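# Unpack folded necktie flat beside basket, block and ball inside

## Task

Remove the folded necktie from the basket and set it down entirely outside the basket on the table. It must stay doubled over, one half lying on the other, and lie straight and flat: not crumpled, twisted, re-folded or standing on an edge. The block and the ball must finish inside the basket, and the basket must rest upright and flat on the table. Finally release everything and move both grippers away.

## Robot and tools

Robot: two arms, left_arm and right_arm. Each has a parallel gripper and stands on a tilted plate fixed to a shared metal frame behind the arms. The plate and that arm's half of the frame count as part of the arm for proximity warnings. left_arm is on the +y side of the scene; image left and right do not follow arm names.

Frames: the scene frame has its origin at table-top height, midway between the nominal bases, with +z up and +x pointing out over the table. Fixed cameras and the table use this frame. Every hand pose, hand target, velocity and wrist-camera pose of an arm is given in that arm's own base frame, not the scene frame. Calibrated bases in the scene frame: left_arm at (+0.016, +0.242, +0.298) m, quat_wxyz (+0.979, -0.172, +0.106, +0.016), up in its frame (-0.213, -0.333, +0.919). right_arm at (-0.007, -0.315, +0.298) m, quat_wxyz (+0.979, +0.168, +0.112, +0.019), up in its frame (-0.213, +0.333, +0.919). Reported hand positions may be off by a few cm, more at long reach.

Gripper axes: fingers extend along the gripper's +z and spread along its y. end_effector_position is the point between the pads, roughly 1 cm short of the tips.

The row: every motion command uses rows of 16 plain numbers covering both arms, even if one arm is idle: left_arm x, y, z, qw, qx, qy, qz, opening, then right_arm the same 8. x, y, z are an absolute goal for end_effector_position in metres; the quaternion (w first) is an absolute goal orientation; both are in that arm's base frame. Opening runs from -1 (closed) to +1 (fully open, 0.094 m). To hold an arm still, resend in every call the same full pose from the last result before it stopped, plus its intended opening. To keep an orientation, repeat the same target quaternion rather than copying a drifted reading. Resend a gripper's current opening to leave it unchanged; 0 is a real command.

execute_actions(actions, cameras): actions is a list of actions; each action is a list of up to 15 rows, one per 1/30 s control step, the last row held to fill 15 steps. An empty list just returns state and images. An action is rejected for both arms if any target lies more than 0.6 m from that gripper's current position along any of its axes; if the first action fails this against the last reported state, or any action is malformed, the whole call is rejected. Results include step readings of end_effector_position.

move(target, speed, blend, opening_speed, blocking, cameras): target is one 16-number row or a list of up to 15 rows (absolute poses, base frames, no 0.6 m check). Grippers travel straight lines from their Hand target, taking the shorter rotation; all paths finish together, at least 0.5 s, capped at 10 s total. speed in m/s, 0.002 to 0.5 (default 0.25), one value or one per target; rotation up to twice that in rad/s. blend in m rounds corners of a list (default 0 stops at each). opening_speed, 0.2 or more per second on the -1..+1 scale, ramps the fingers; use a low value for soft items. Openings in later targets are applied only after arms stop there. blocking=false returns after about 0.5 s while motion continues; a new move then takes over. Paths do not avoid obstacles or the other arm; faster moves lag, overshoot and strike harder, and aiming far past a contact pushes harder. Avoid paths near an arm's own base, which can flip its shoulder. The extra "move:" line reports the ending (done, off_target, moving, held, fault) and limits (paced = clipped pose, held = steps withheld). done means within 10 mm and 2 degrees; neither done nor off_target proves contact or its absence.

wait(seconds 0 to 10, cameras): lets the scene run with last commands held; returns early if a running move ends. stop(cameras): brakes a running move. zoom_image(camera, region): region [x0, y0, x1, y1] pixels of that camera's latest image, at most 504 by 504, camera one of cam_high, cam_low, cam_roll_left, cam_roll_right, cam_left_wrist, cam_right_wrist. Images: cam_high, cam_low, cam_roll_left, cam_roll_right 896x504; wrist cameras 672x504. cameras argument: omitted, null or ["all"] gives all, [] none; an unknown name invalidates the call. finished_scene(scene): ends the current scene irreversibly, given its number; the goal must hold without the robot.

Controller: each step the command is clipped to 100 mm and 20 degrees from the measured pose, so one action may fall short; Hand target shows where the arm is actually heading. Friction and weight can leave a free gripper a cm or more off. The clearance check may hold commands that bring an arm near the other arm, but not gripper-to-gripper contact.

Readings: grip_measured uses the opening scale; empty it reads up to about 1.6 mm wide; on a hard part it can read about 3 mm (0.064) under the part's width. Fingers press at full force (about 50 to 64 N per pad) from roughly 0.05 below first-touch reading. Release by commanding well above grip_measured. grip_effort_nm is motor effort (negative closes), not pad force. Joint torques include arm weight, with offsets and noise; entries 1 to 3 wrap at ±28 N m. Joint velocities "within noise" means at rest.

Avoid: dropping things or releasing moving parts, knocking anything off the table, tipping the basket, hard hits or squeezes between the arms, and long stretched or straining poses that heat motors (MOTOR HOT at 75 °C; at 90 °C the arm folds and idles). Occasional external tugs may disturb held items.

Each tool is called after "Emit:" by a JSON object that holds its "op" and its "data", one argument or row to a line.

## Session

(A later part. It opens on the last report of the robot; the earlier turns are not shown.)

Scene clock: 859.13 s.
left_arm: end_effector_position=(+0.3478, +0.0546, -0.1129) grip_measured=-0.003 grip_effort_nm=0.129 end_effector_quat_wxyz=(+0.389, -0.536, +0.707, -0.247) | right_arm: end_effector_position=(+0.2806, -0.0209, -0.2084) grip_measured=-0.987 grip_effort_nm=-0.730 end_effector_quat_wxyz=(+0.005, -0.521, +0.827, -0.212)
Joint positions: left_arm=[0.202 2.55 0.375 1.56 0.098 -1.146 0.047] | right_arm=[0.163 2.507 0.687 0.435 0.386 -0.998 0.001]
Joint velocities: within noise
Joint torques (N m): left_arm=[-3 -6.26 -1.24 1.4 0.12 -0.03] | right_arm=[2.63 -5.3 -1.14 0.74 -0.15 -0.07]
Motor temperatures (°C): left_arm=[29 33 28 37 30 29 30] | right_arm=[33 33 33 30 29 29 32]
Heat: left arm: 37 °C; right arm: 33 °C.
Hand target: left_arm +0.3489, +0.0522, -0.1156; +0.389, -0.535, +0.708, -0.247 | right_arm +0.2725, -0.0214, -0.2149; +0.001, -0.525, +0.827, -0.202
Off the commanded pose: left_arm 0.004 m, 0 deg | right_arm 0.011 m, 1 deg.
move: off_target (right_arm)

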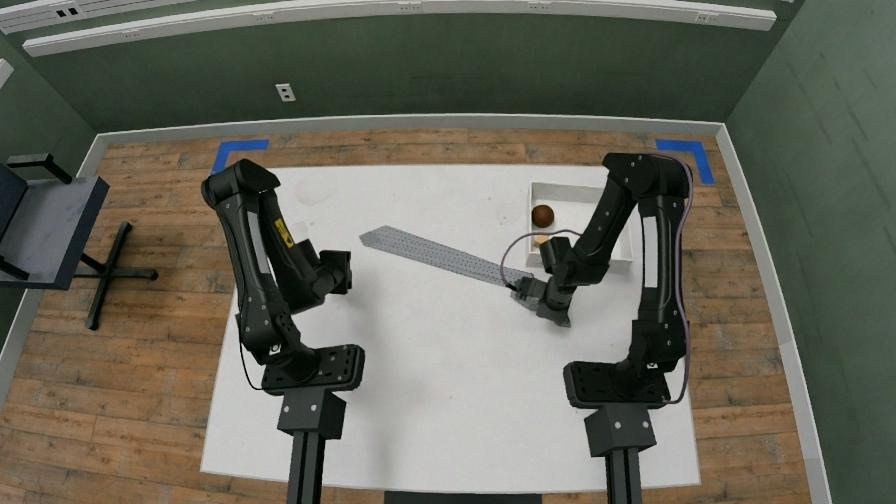

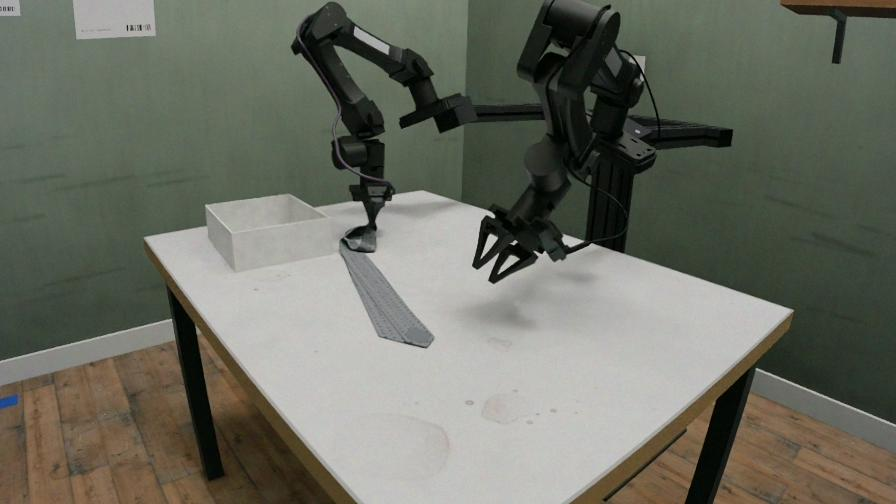

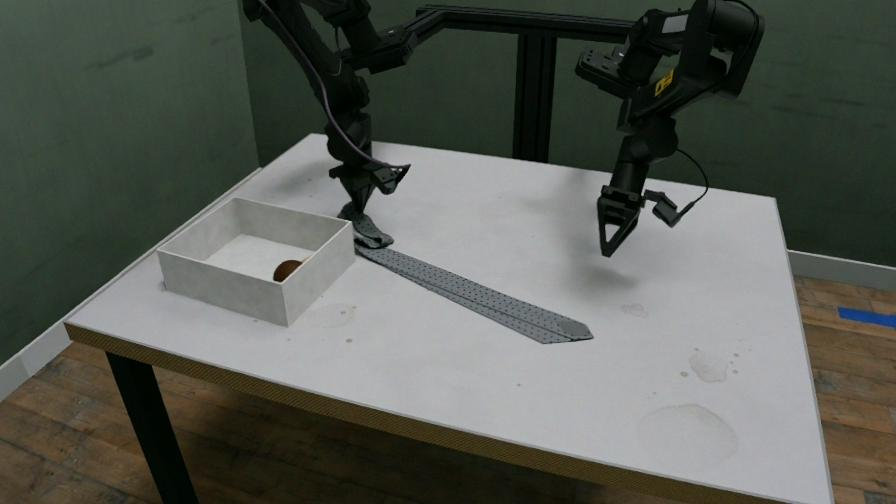

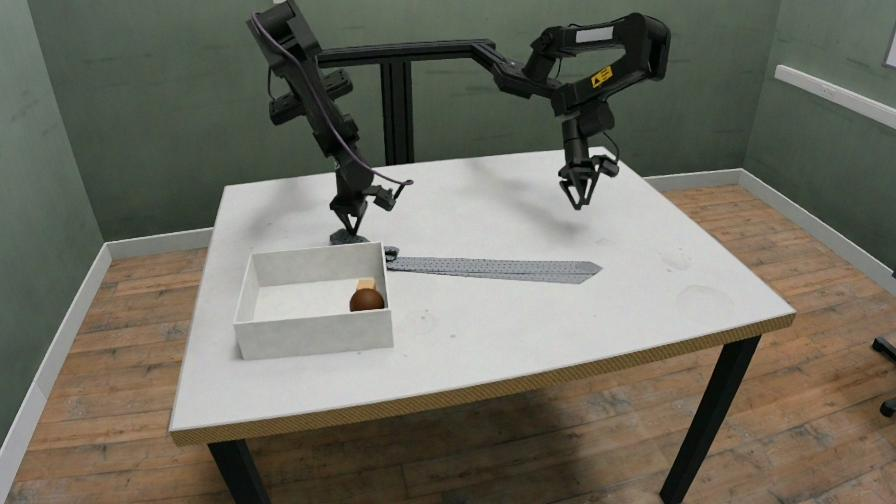

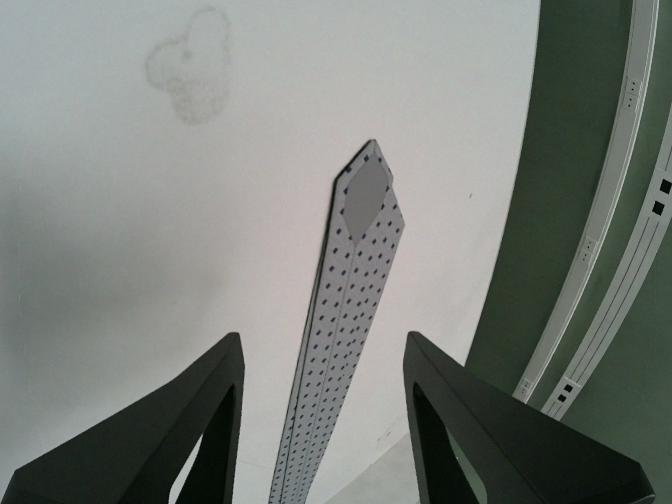

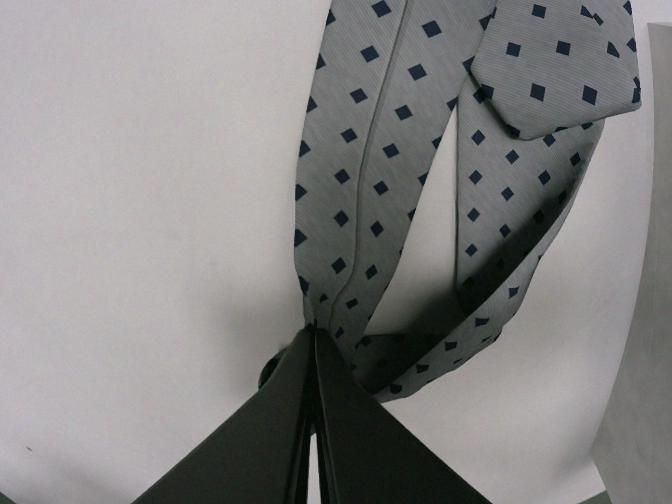

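Emit:
{"op": "move", "data": {
  "target": [0.3490,0.0522,-0.1157,0.389,-0.535,0.708,-0.247,0,0.2376,0.0903,0.0245,0.0007,-0.5245,0.8269,-0.2019,-1],
  "speed": 0.15
}}

Emit:
{"op": "zoom_image", "data": {
  "camera": "cam_low",
  "region": [260, 60, 500, 360]
}}

Emit:
{"op": "zoom_image", "data": {
  "camera": "cam_roll_right",
  "region": [300, 80, 620, 300]
}}

Emit:
{"op": "zoom_image", "data": {
  "camera": "cam_roll_left",
  "region": [300, 50, 600, 350]
}}

Scene clock: 870.53 s.
left_arm: end_effector_position=(+0.3478, +0.0546, -0.1129) grip_measured=-0.003 grip_effort_nm=0.134 end_effector_quat_wxyz=(+0.389, -0.536, +0.707, -0.247) | right_arm: end_effector_position=(+0.2372, +0.0867, +0.0175) grip_measured=-0.987 grip_effort_nm=-0.730 end_effector_quat_wxyz=(-0.003, -0.522, +0.829, -0.199)
Joint positions: left_arm=[0.202 2.55 0.375 1.56 0.098 -1.146 0.047] | right_arm=[0.624 1.628 0.844 -0.82 0.399 -0.494 0.001]
Joint velocities: within noise
Joint torques (N m): left_arm=[-3 -6.24 -1.25 1.4 0.12 -0.03] | right_arm=[3.56 -6 7.91 0.29 0.07 0.1]
Motor temperatures (°C): left_arm=[29 33 28 37 30 29 30] | right_arm=[33 33 33 30 29 29 31]
Heat: left arm: 37 °C; right arm: 33 °C.
Hand target: left_arm +0.3489, +0.0522, -0.1156; +0.389, -0.535, +0.708, -0.247 | right_arm +0.2377, +0.0903, +0.0244; +0.001, -0.525, +0.827, -0.202
Off the commanded pose: left_arm 0.004 m, 0 deg | right_arm 0.008 m, 1 deg.
move: done

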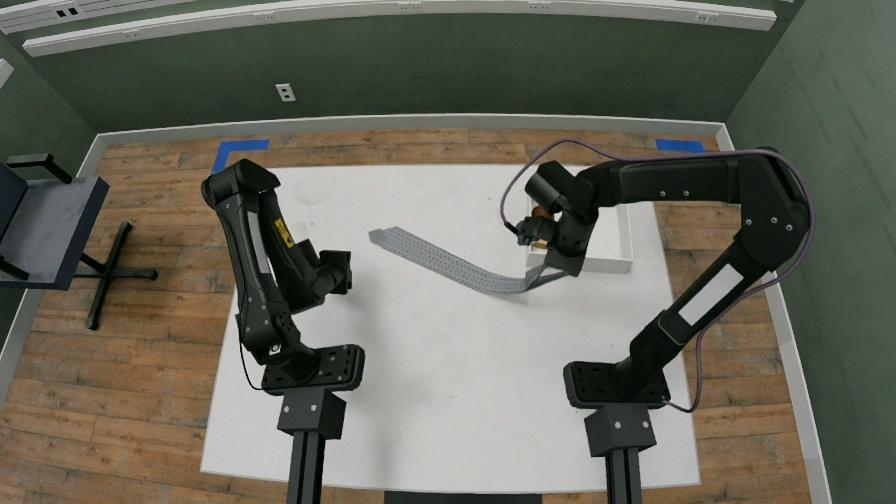

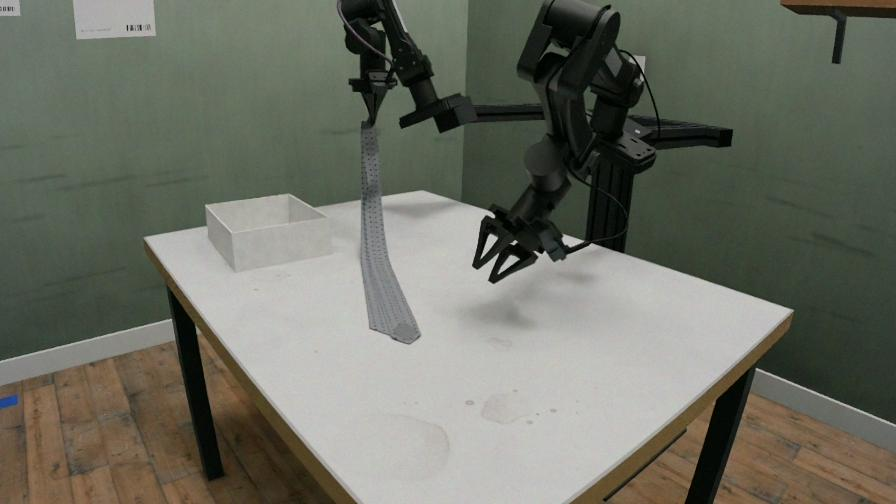

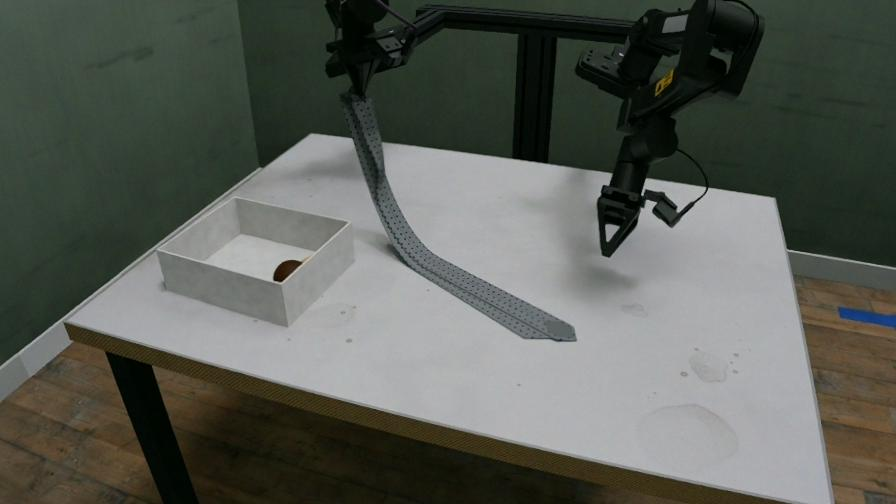

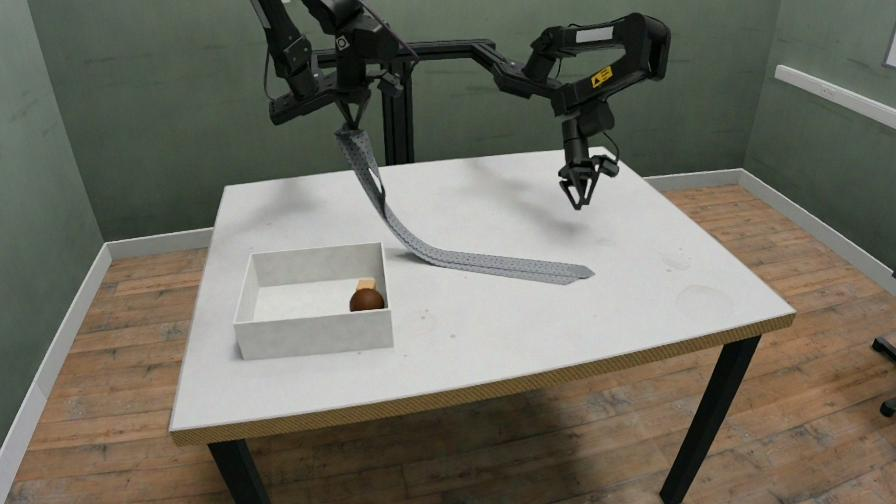

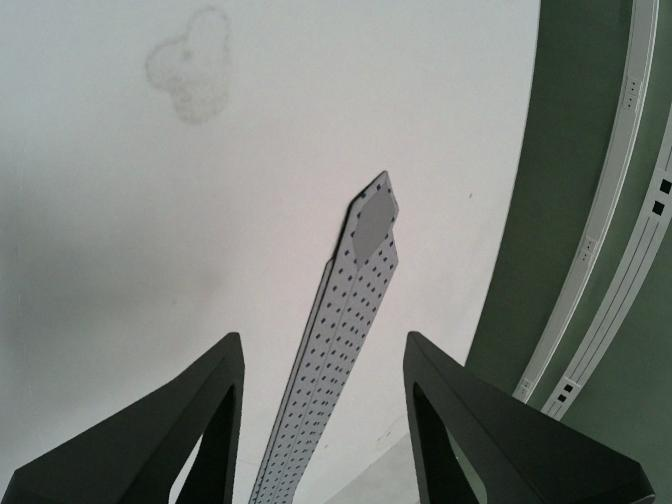

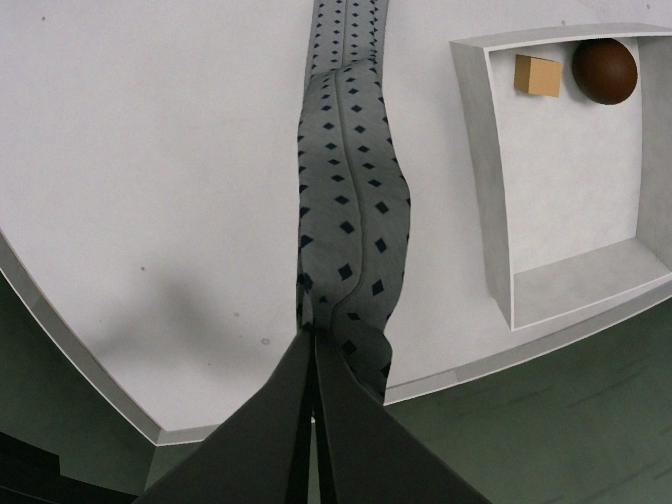

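Scaled by 1.680.

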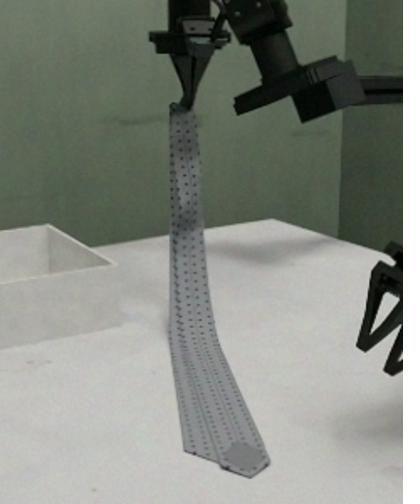

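Scaled by 1.575.

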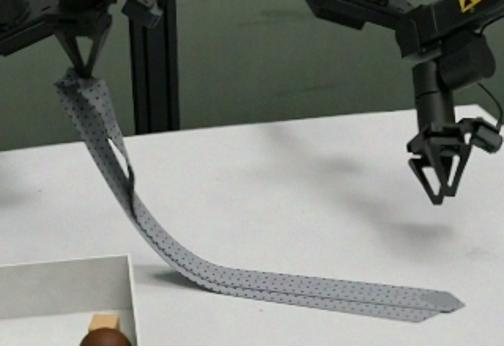

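Scaled by 1.680.

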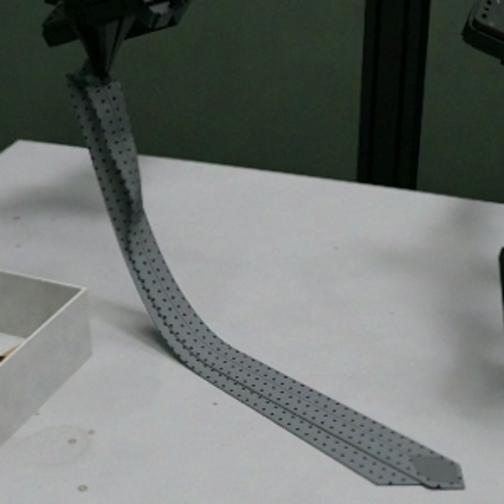

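Emit:
{"op": "move", "data": {
  "target": [
    [0.3490,0.0522,-0.1157,0.389,-0.535,0.708,-0.247,0,0.2567,0.0287,-0.0576,0.0007,-0.5245,0.8269,-0.2019,-1],
    [0.3490,0.0522,-0.1157,0.389,-0.535,0.708,-0.247,0,0.2712,-0.0282,-0.1425,0.0007,-0.5245,0.8269,-0.2019,-1],
    [0.3490,0.0522,-0.1157,0.389,-0.535,0.708,-0.247,0,0.2825,-0.0642,-0.2138,0.0007,-0.5245,0.8269,-0.2019,-1]
  ],
  "speed": 0.12,
  "blend": 0.03
}}

Emit:
{"op": "zoom_image", "data": {
  "camera": "cam_low",
  "region": [260, 160, 500, 360]
}}

Emit:
{"op": "zoom_image", "data": {
  "camera": "cam_high",
  "region": [330, 200, 590, 370]
}}

Emit:
{"op": "zoom_image", "data": {
  "camera": "cam_roll_left",
  "region": [300, 100, 600, 350]
}}

Scene clock: 893.37 s.
left_arm: end_effector_position=(+0.3478, +0.0546, -0.1129) grip_measured=-0.003 grip_effort_nm=0.129 end_effector_quat_wxyz=(+0.389, -0.536, +0.707, -0.247) | right_arm: end_effector_position=(+0.2783, -0.0650, -0.2079) grip_measured=-0.987 grip_effort_nm=-0.725 end_effector_quat_wxyz=(-0.011, -0.525, +0.826, -0.205)
Joint positions: left_arm=[0.202 2.55 0.375 1.56 0.098 -1.146 0.047] | right_arm=[-0.015 2.502 0.677 0.471 0.354 -1.186 0.001]
Joint velocities: within noise
Joint torques (N m): left_arm=[-2.96 -6.22 -1.21 1.4 0.14 -0.01] | right_arm=[2.21 -5.04 -0.01 0.86 -0.22 -0.05]
Motor temperatures (°C): left_arm=[29 33 28 37 30 29 30] | right_arm=[33 33 34 29 29 29 31]
Heat: left arm: 37 °C; right arm: 34 °C.
Hand target: left_arm +0.3489, +0.0522, -0.1156; +0.389, -0.535, +0.708, -0.247 | right_arm +0.2824, -0.0641, -0.2135; +0.000, -0.525, +0.827, -0.202
Off the commanded pose: left_arm 0.004 m, 0 deg | right_arm 0.007 m, 1 deg.
move: done

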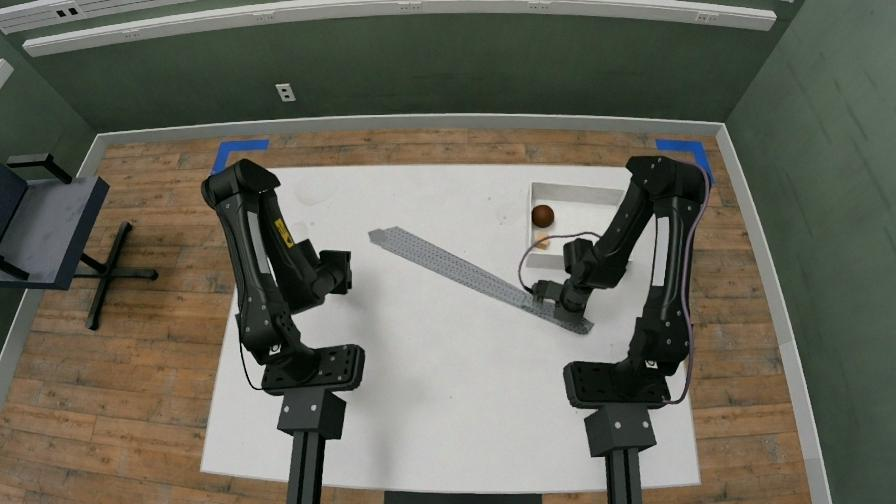

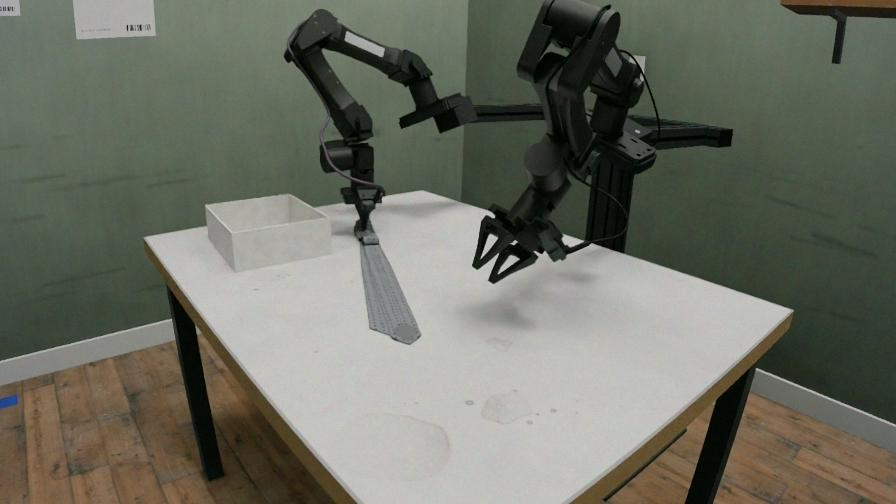

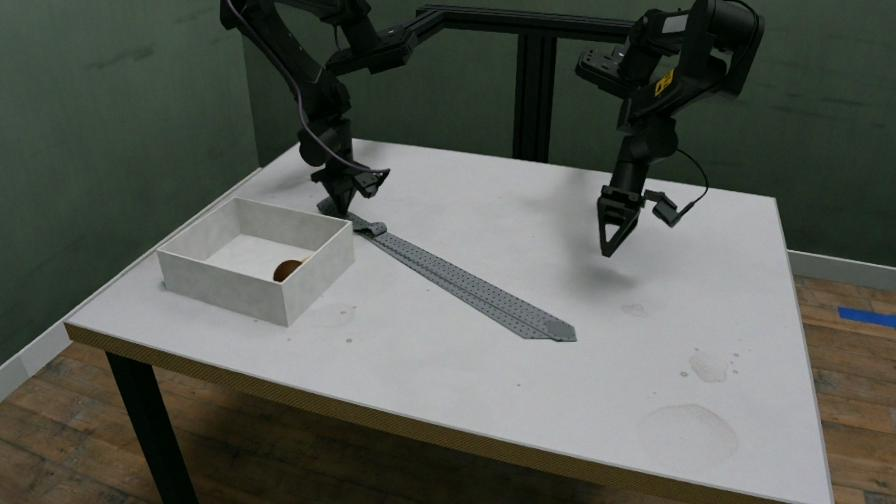

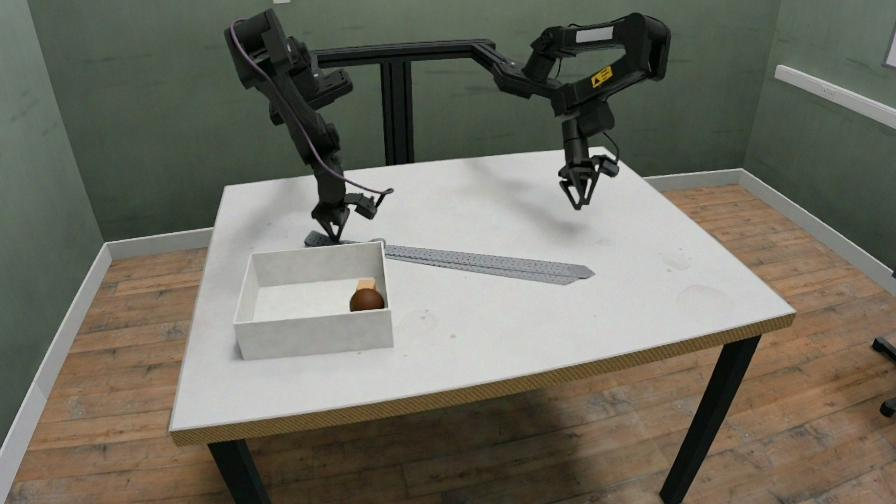

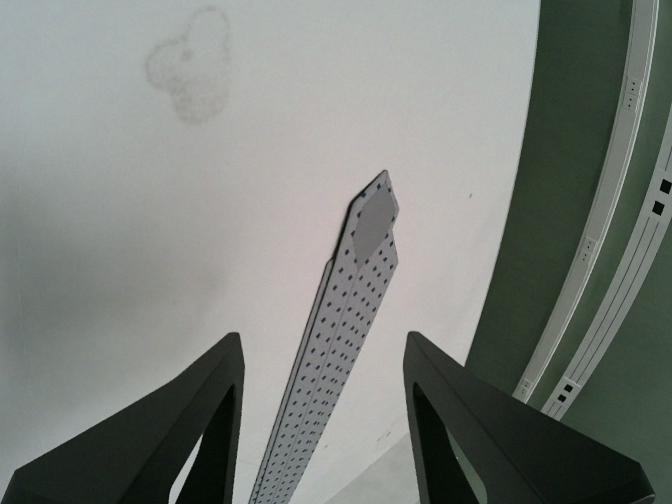

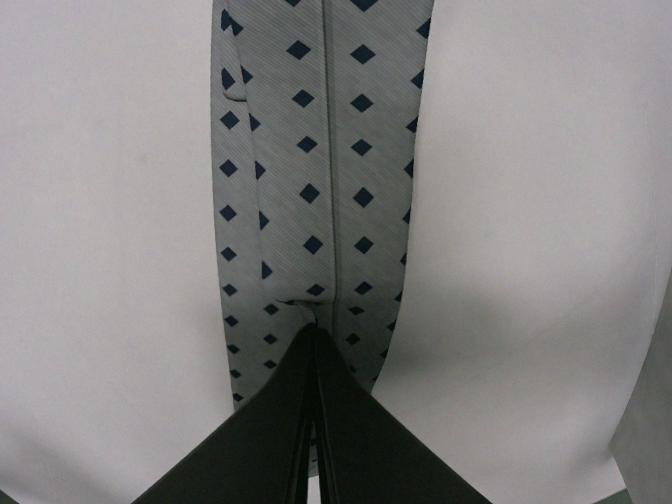

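Scaled by 2.100.

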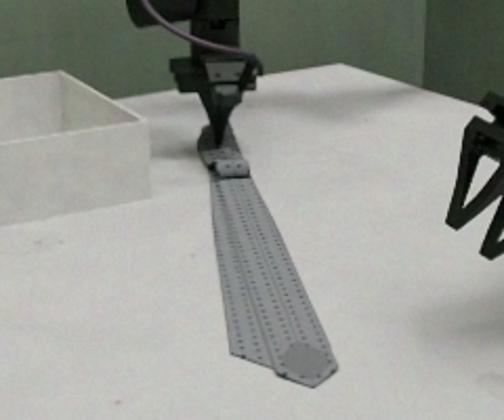

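Scaled by 1.938.

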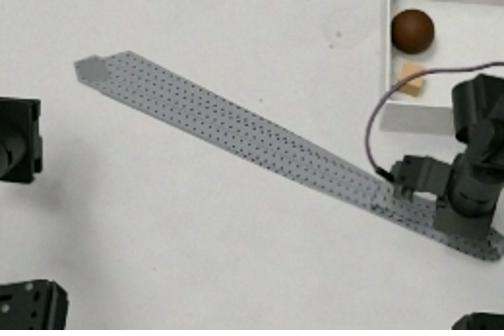

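Scaled by 1.680.

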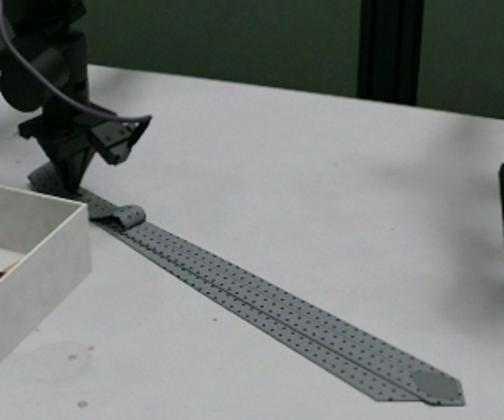

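Emit:
{"op": "move", "data": {
  "target": [
    [0.3490,0.0522,-0.1157,0.389,-0.535,0.708,-0.247,0,0.2783,-0.0650,-0.2079,0.0007,-0.5245,0.8269,-0.2019,0.2],
    [0.3490,0.0522,-0.1157,0.389,-0.535,0.708,-0.247,0,0.2570,-0.0317,-0.1160,0.0007,-0.5245,0.8269,-0.2019,0.2]
  ],
  "speed": 0.1,
  "opening_speed": 1
}}

Emit:
{"op": "zoom_image", "data": {
  "camera": "cam_low",
  "region": [300, 180, 460, 300]
}}

Emit:
{"op": "zoom_image", "data": {
  "camera": "cam_roll_left",
  "region": [300, 140, 500, 280]
}}

Scene clock: 921.60 s.
left_arm: end_effector_position=(+0.3478, +0.0546, -0.1129) grip_measured=-0.003 grip_effort_nm=0.134 end_effector_quat_wxyz=(+0.389, -0.536, +0.707, -0.247) | right_arm: end_effector_position=(+0.2621, -0.0335, -0.1177) grip_measured=+0.198 grip_effort_nm=0.081 end_effector_quat_wxyz=(+0.009, -0.521, +0.829, -0.203)
Joint positions: left_arm=[0.202 2.55 0.375 1.56 0.098 -1.146 0.047] | right_arm=[0.107 2.024 0.509 0.148 0.357 -1.052 0.056]
Joint velocities: within noise
Joint torques (N m): left_arm=[-2.97 -6.24 -1.21 1.4 0.13 -0.03] | right_arm=[3.44 -7.17 0.98 0.34 0.09 0.1]
Motor temperatures (°C): left_arm=[29 33 27 37 30 29 30] | right_arm=[33 33 33 30 29 29 31]
Heat: left arm: 37 °C; right arm: 33 °C.
Hand target: left_arm +0.3489, +0.0522, -0.1156; +0.389, -0.535, +0.708, -0.247 | right_arm +0.2570, -0.0318, -0.1161; +0.001, -0.525, +0.827, -0.202
Off the commanded pose: left_arm 0.004 m, 0 deg | right_arm 0.006 m, 1 deg.
move: done

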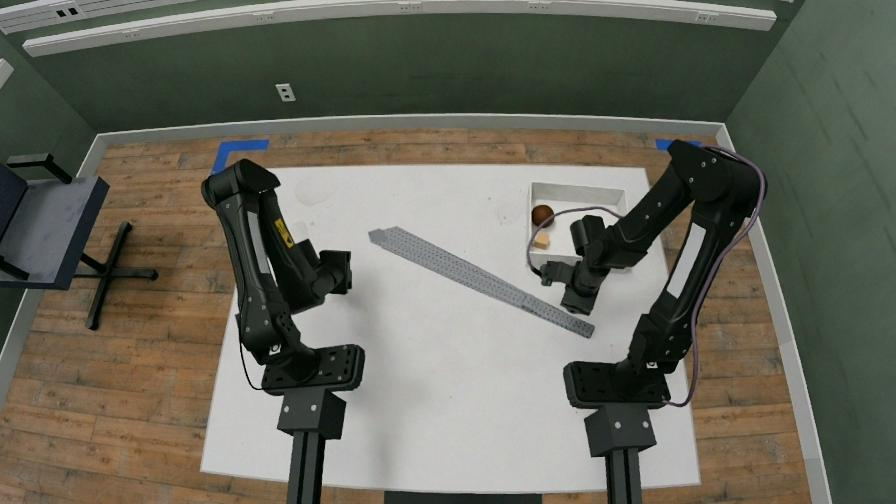

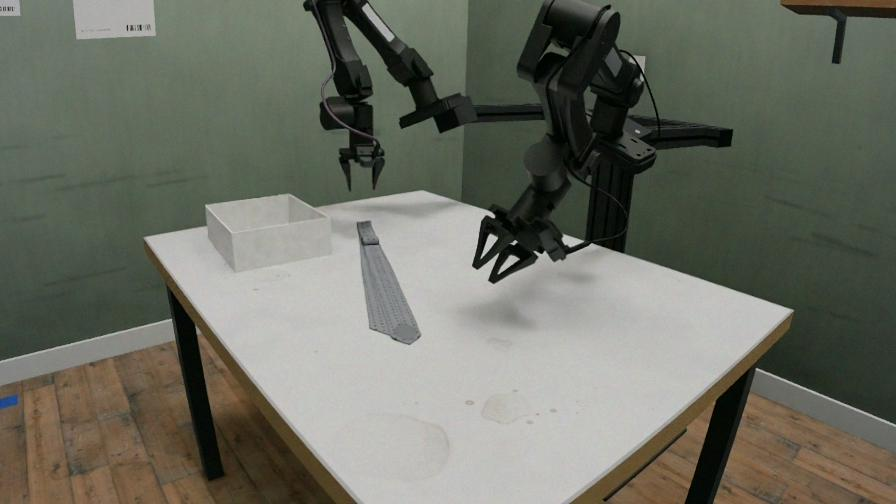

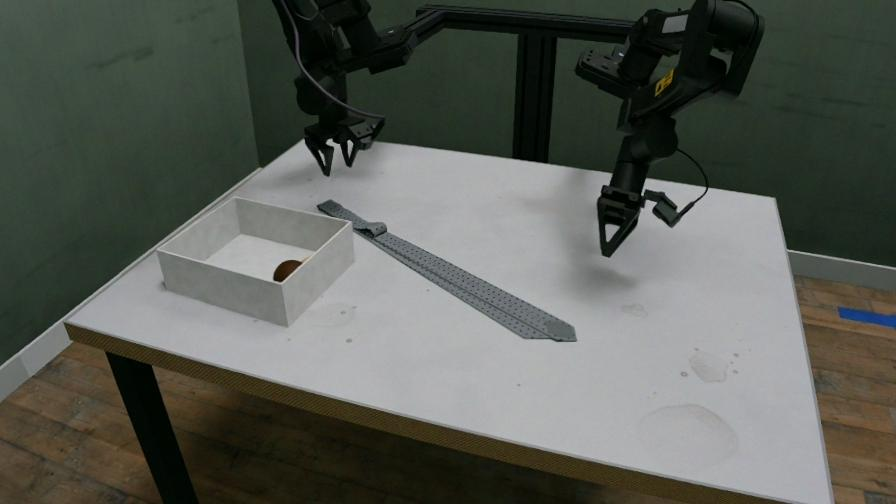

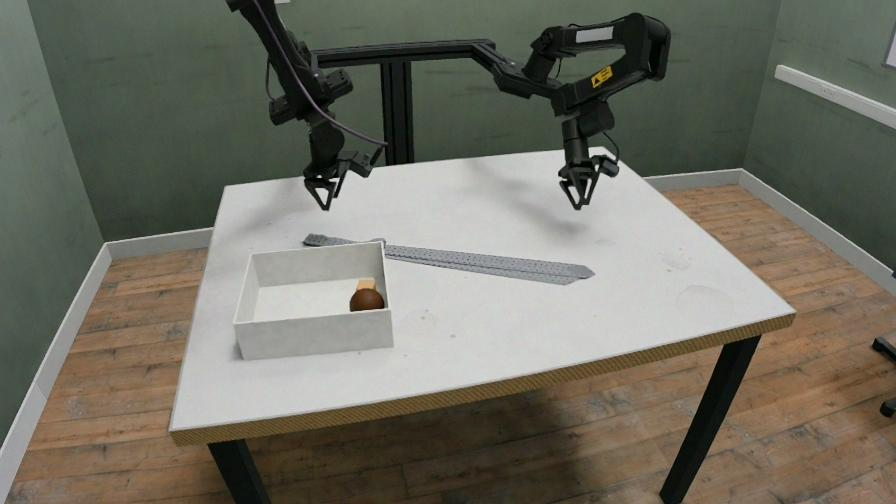

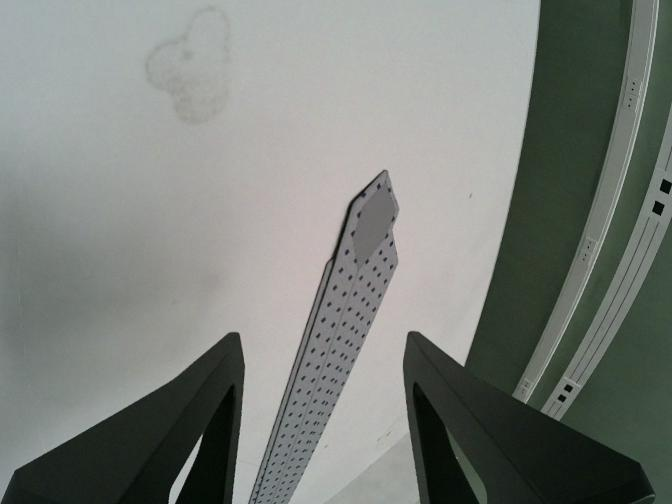

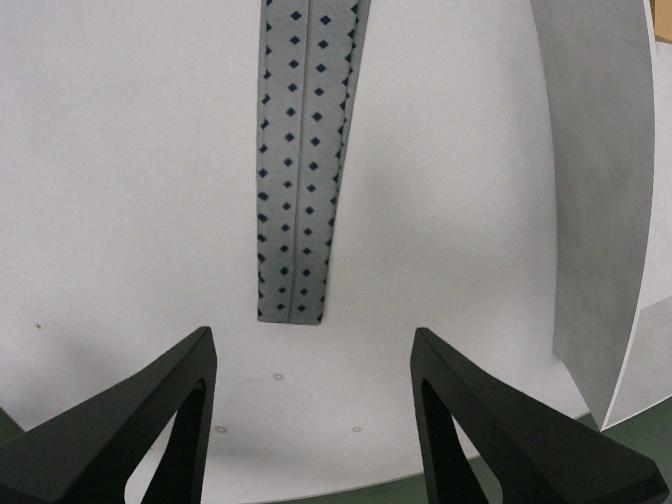

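Scaled by 3.150.

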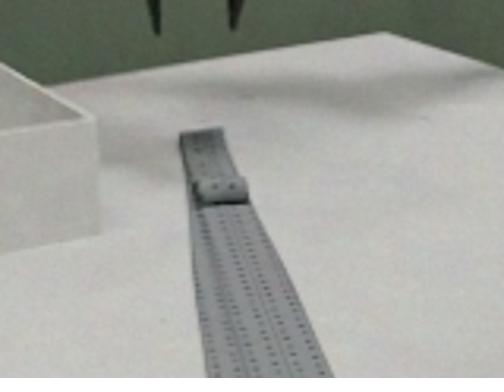

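Scaled by 2.520.

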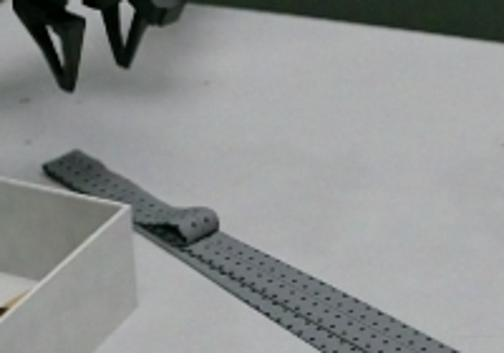

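Emit:
{"op": "move", "data": {
  "target": [0.3490,0.0522,-0.1157,0.389,-0.535,0.708,-0.247,0,0.2333,-0.0692,-0.1472,0.1432,0.2138,0.9555,-0.1423,0.2],
  "speed": 0.2
}}

Emit:
{"op": "zoom_image", "data": {
  "camera": "cam_low",
  "region": [300, 160, 460, 280]
}}

Scene clock: 984.90 s.
left_arm: end_effector_position=(+0.3478, +0.0546, -0.1129) grip_measured=-0.003 grip_effort_nm=0.129 end_effector_quat_wxyz=(+0.389, -0.536, +0.707, -0.247) | right_arm: end_effector_position=(+0.2395, -0.0691, -0.1420) grip_measured=+0.198 grip_effort_nm=0.076 end_effector_quat_wxyz=(+0.150, +0.207, +0.956, -0.146)
Joint positions: left_arm=[0.202 2.55 0.375 1.56 0.098 -1.146 0.047] | right_arm=[-0.046 2.146 0.407 0.426 0.337 0.337 0.056]
Joint velocities: within noise
Joint torques (N m): left_arm=[-3 -6.23 -1.22 1.4 0.13 -0.03] | right_arm=[1.59 -4.25 -1.18 0.75 -0.11 0.1]
Motor temperatures (°C): left_arm=[29 33 27 37 29 29 29] | right_arm=[33 33 32 29 29 29 31]
Heat: left arm: 37 °C; right arm: 33 °C.
Hand target: left_arm +0.3489, +0.0522, -0.1156; +0.389, -0.535, +0.708, -0.247 | right_arm +0.2333, -0.0691, -0.1469; +0.143, +0.214, +0.956, -0.142
Off the commanded pose: left_arm 0.004 m, 0 deg | right_arm 0.008 m, 1 deg.
move: done

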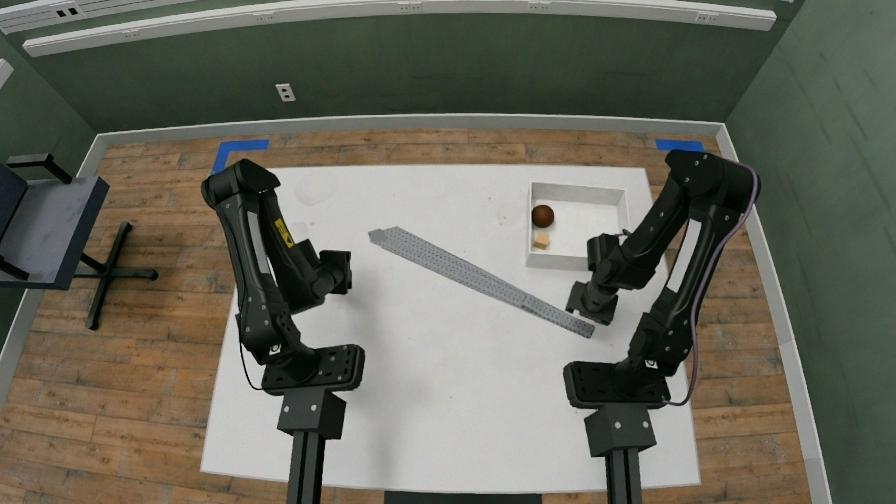

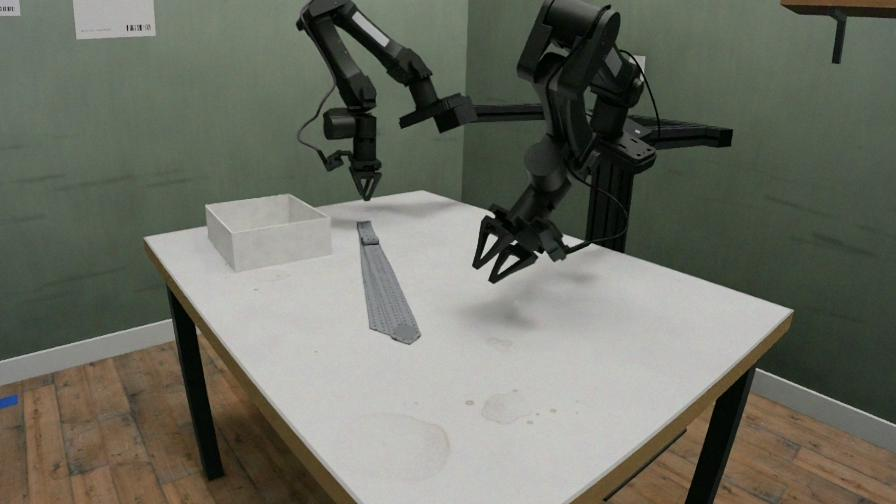

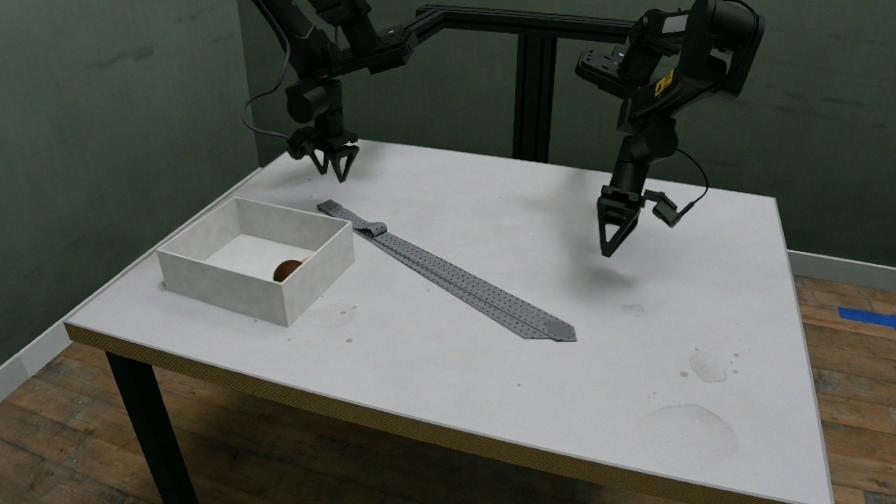

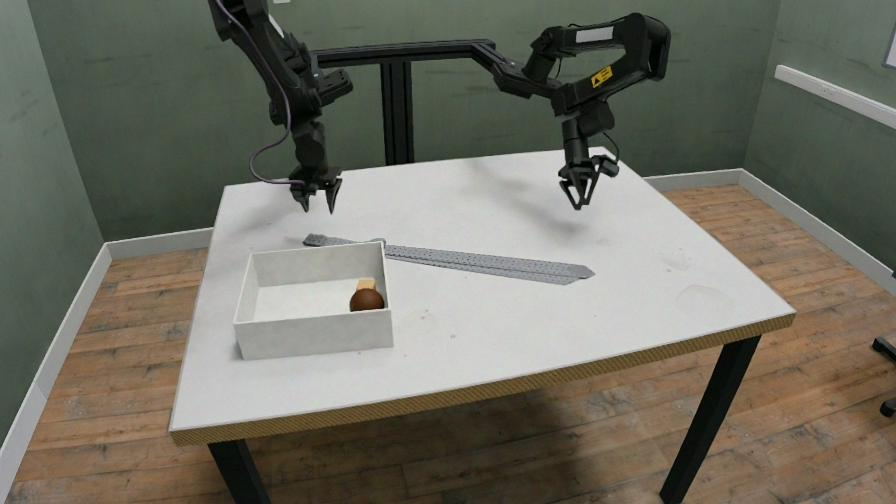

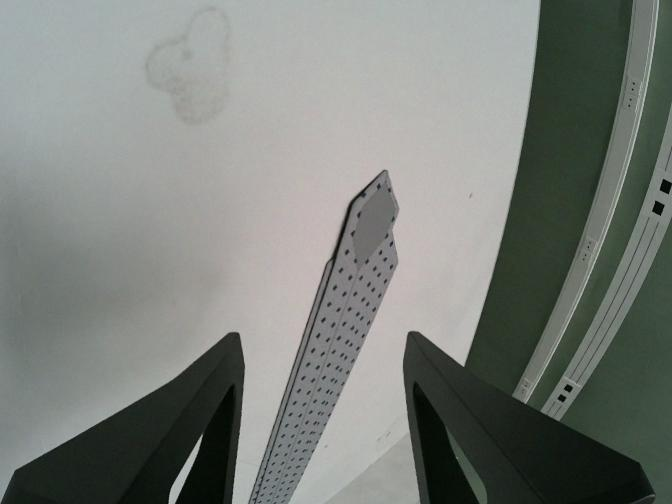

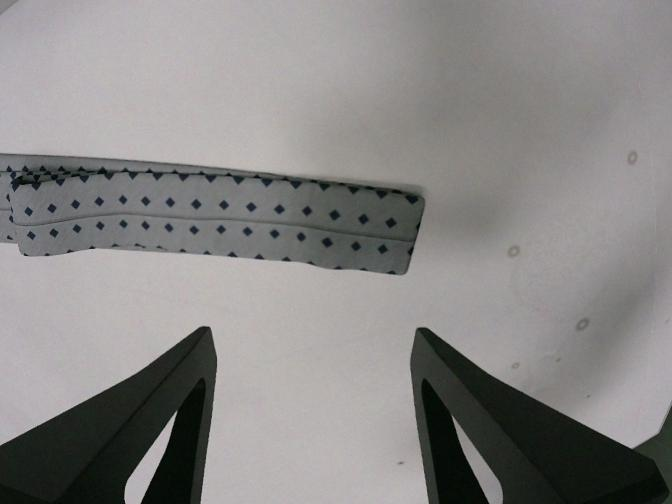

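Scaled by 3.150.

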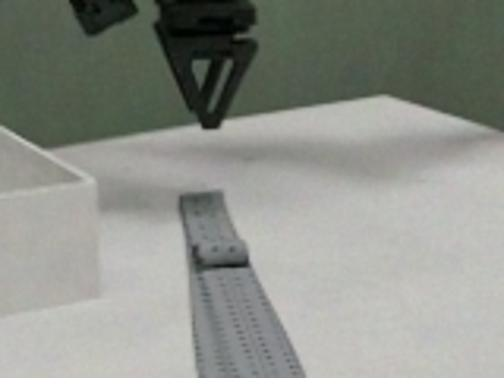

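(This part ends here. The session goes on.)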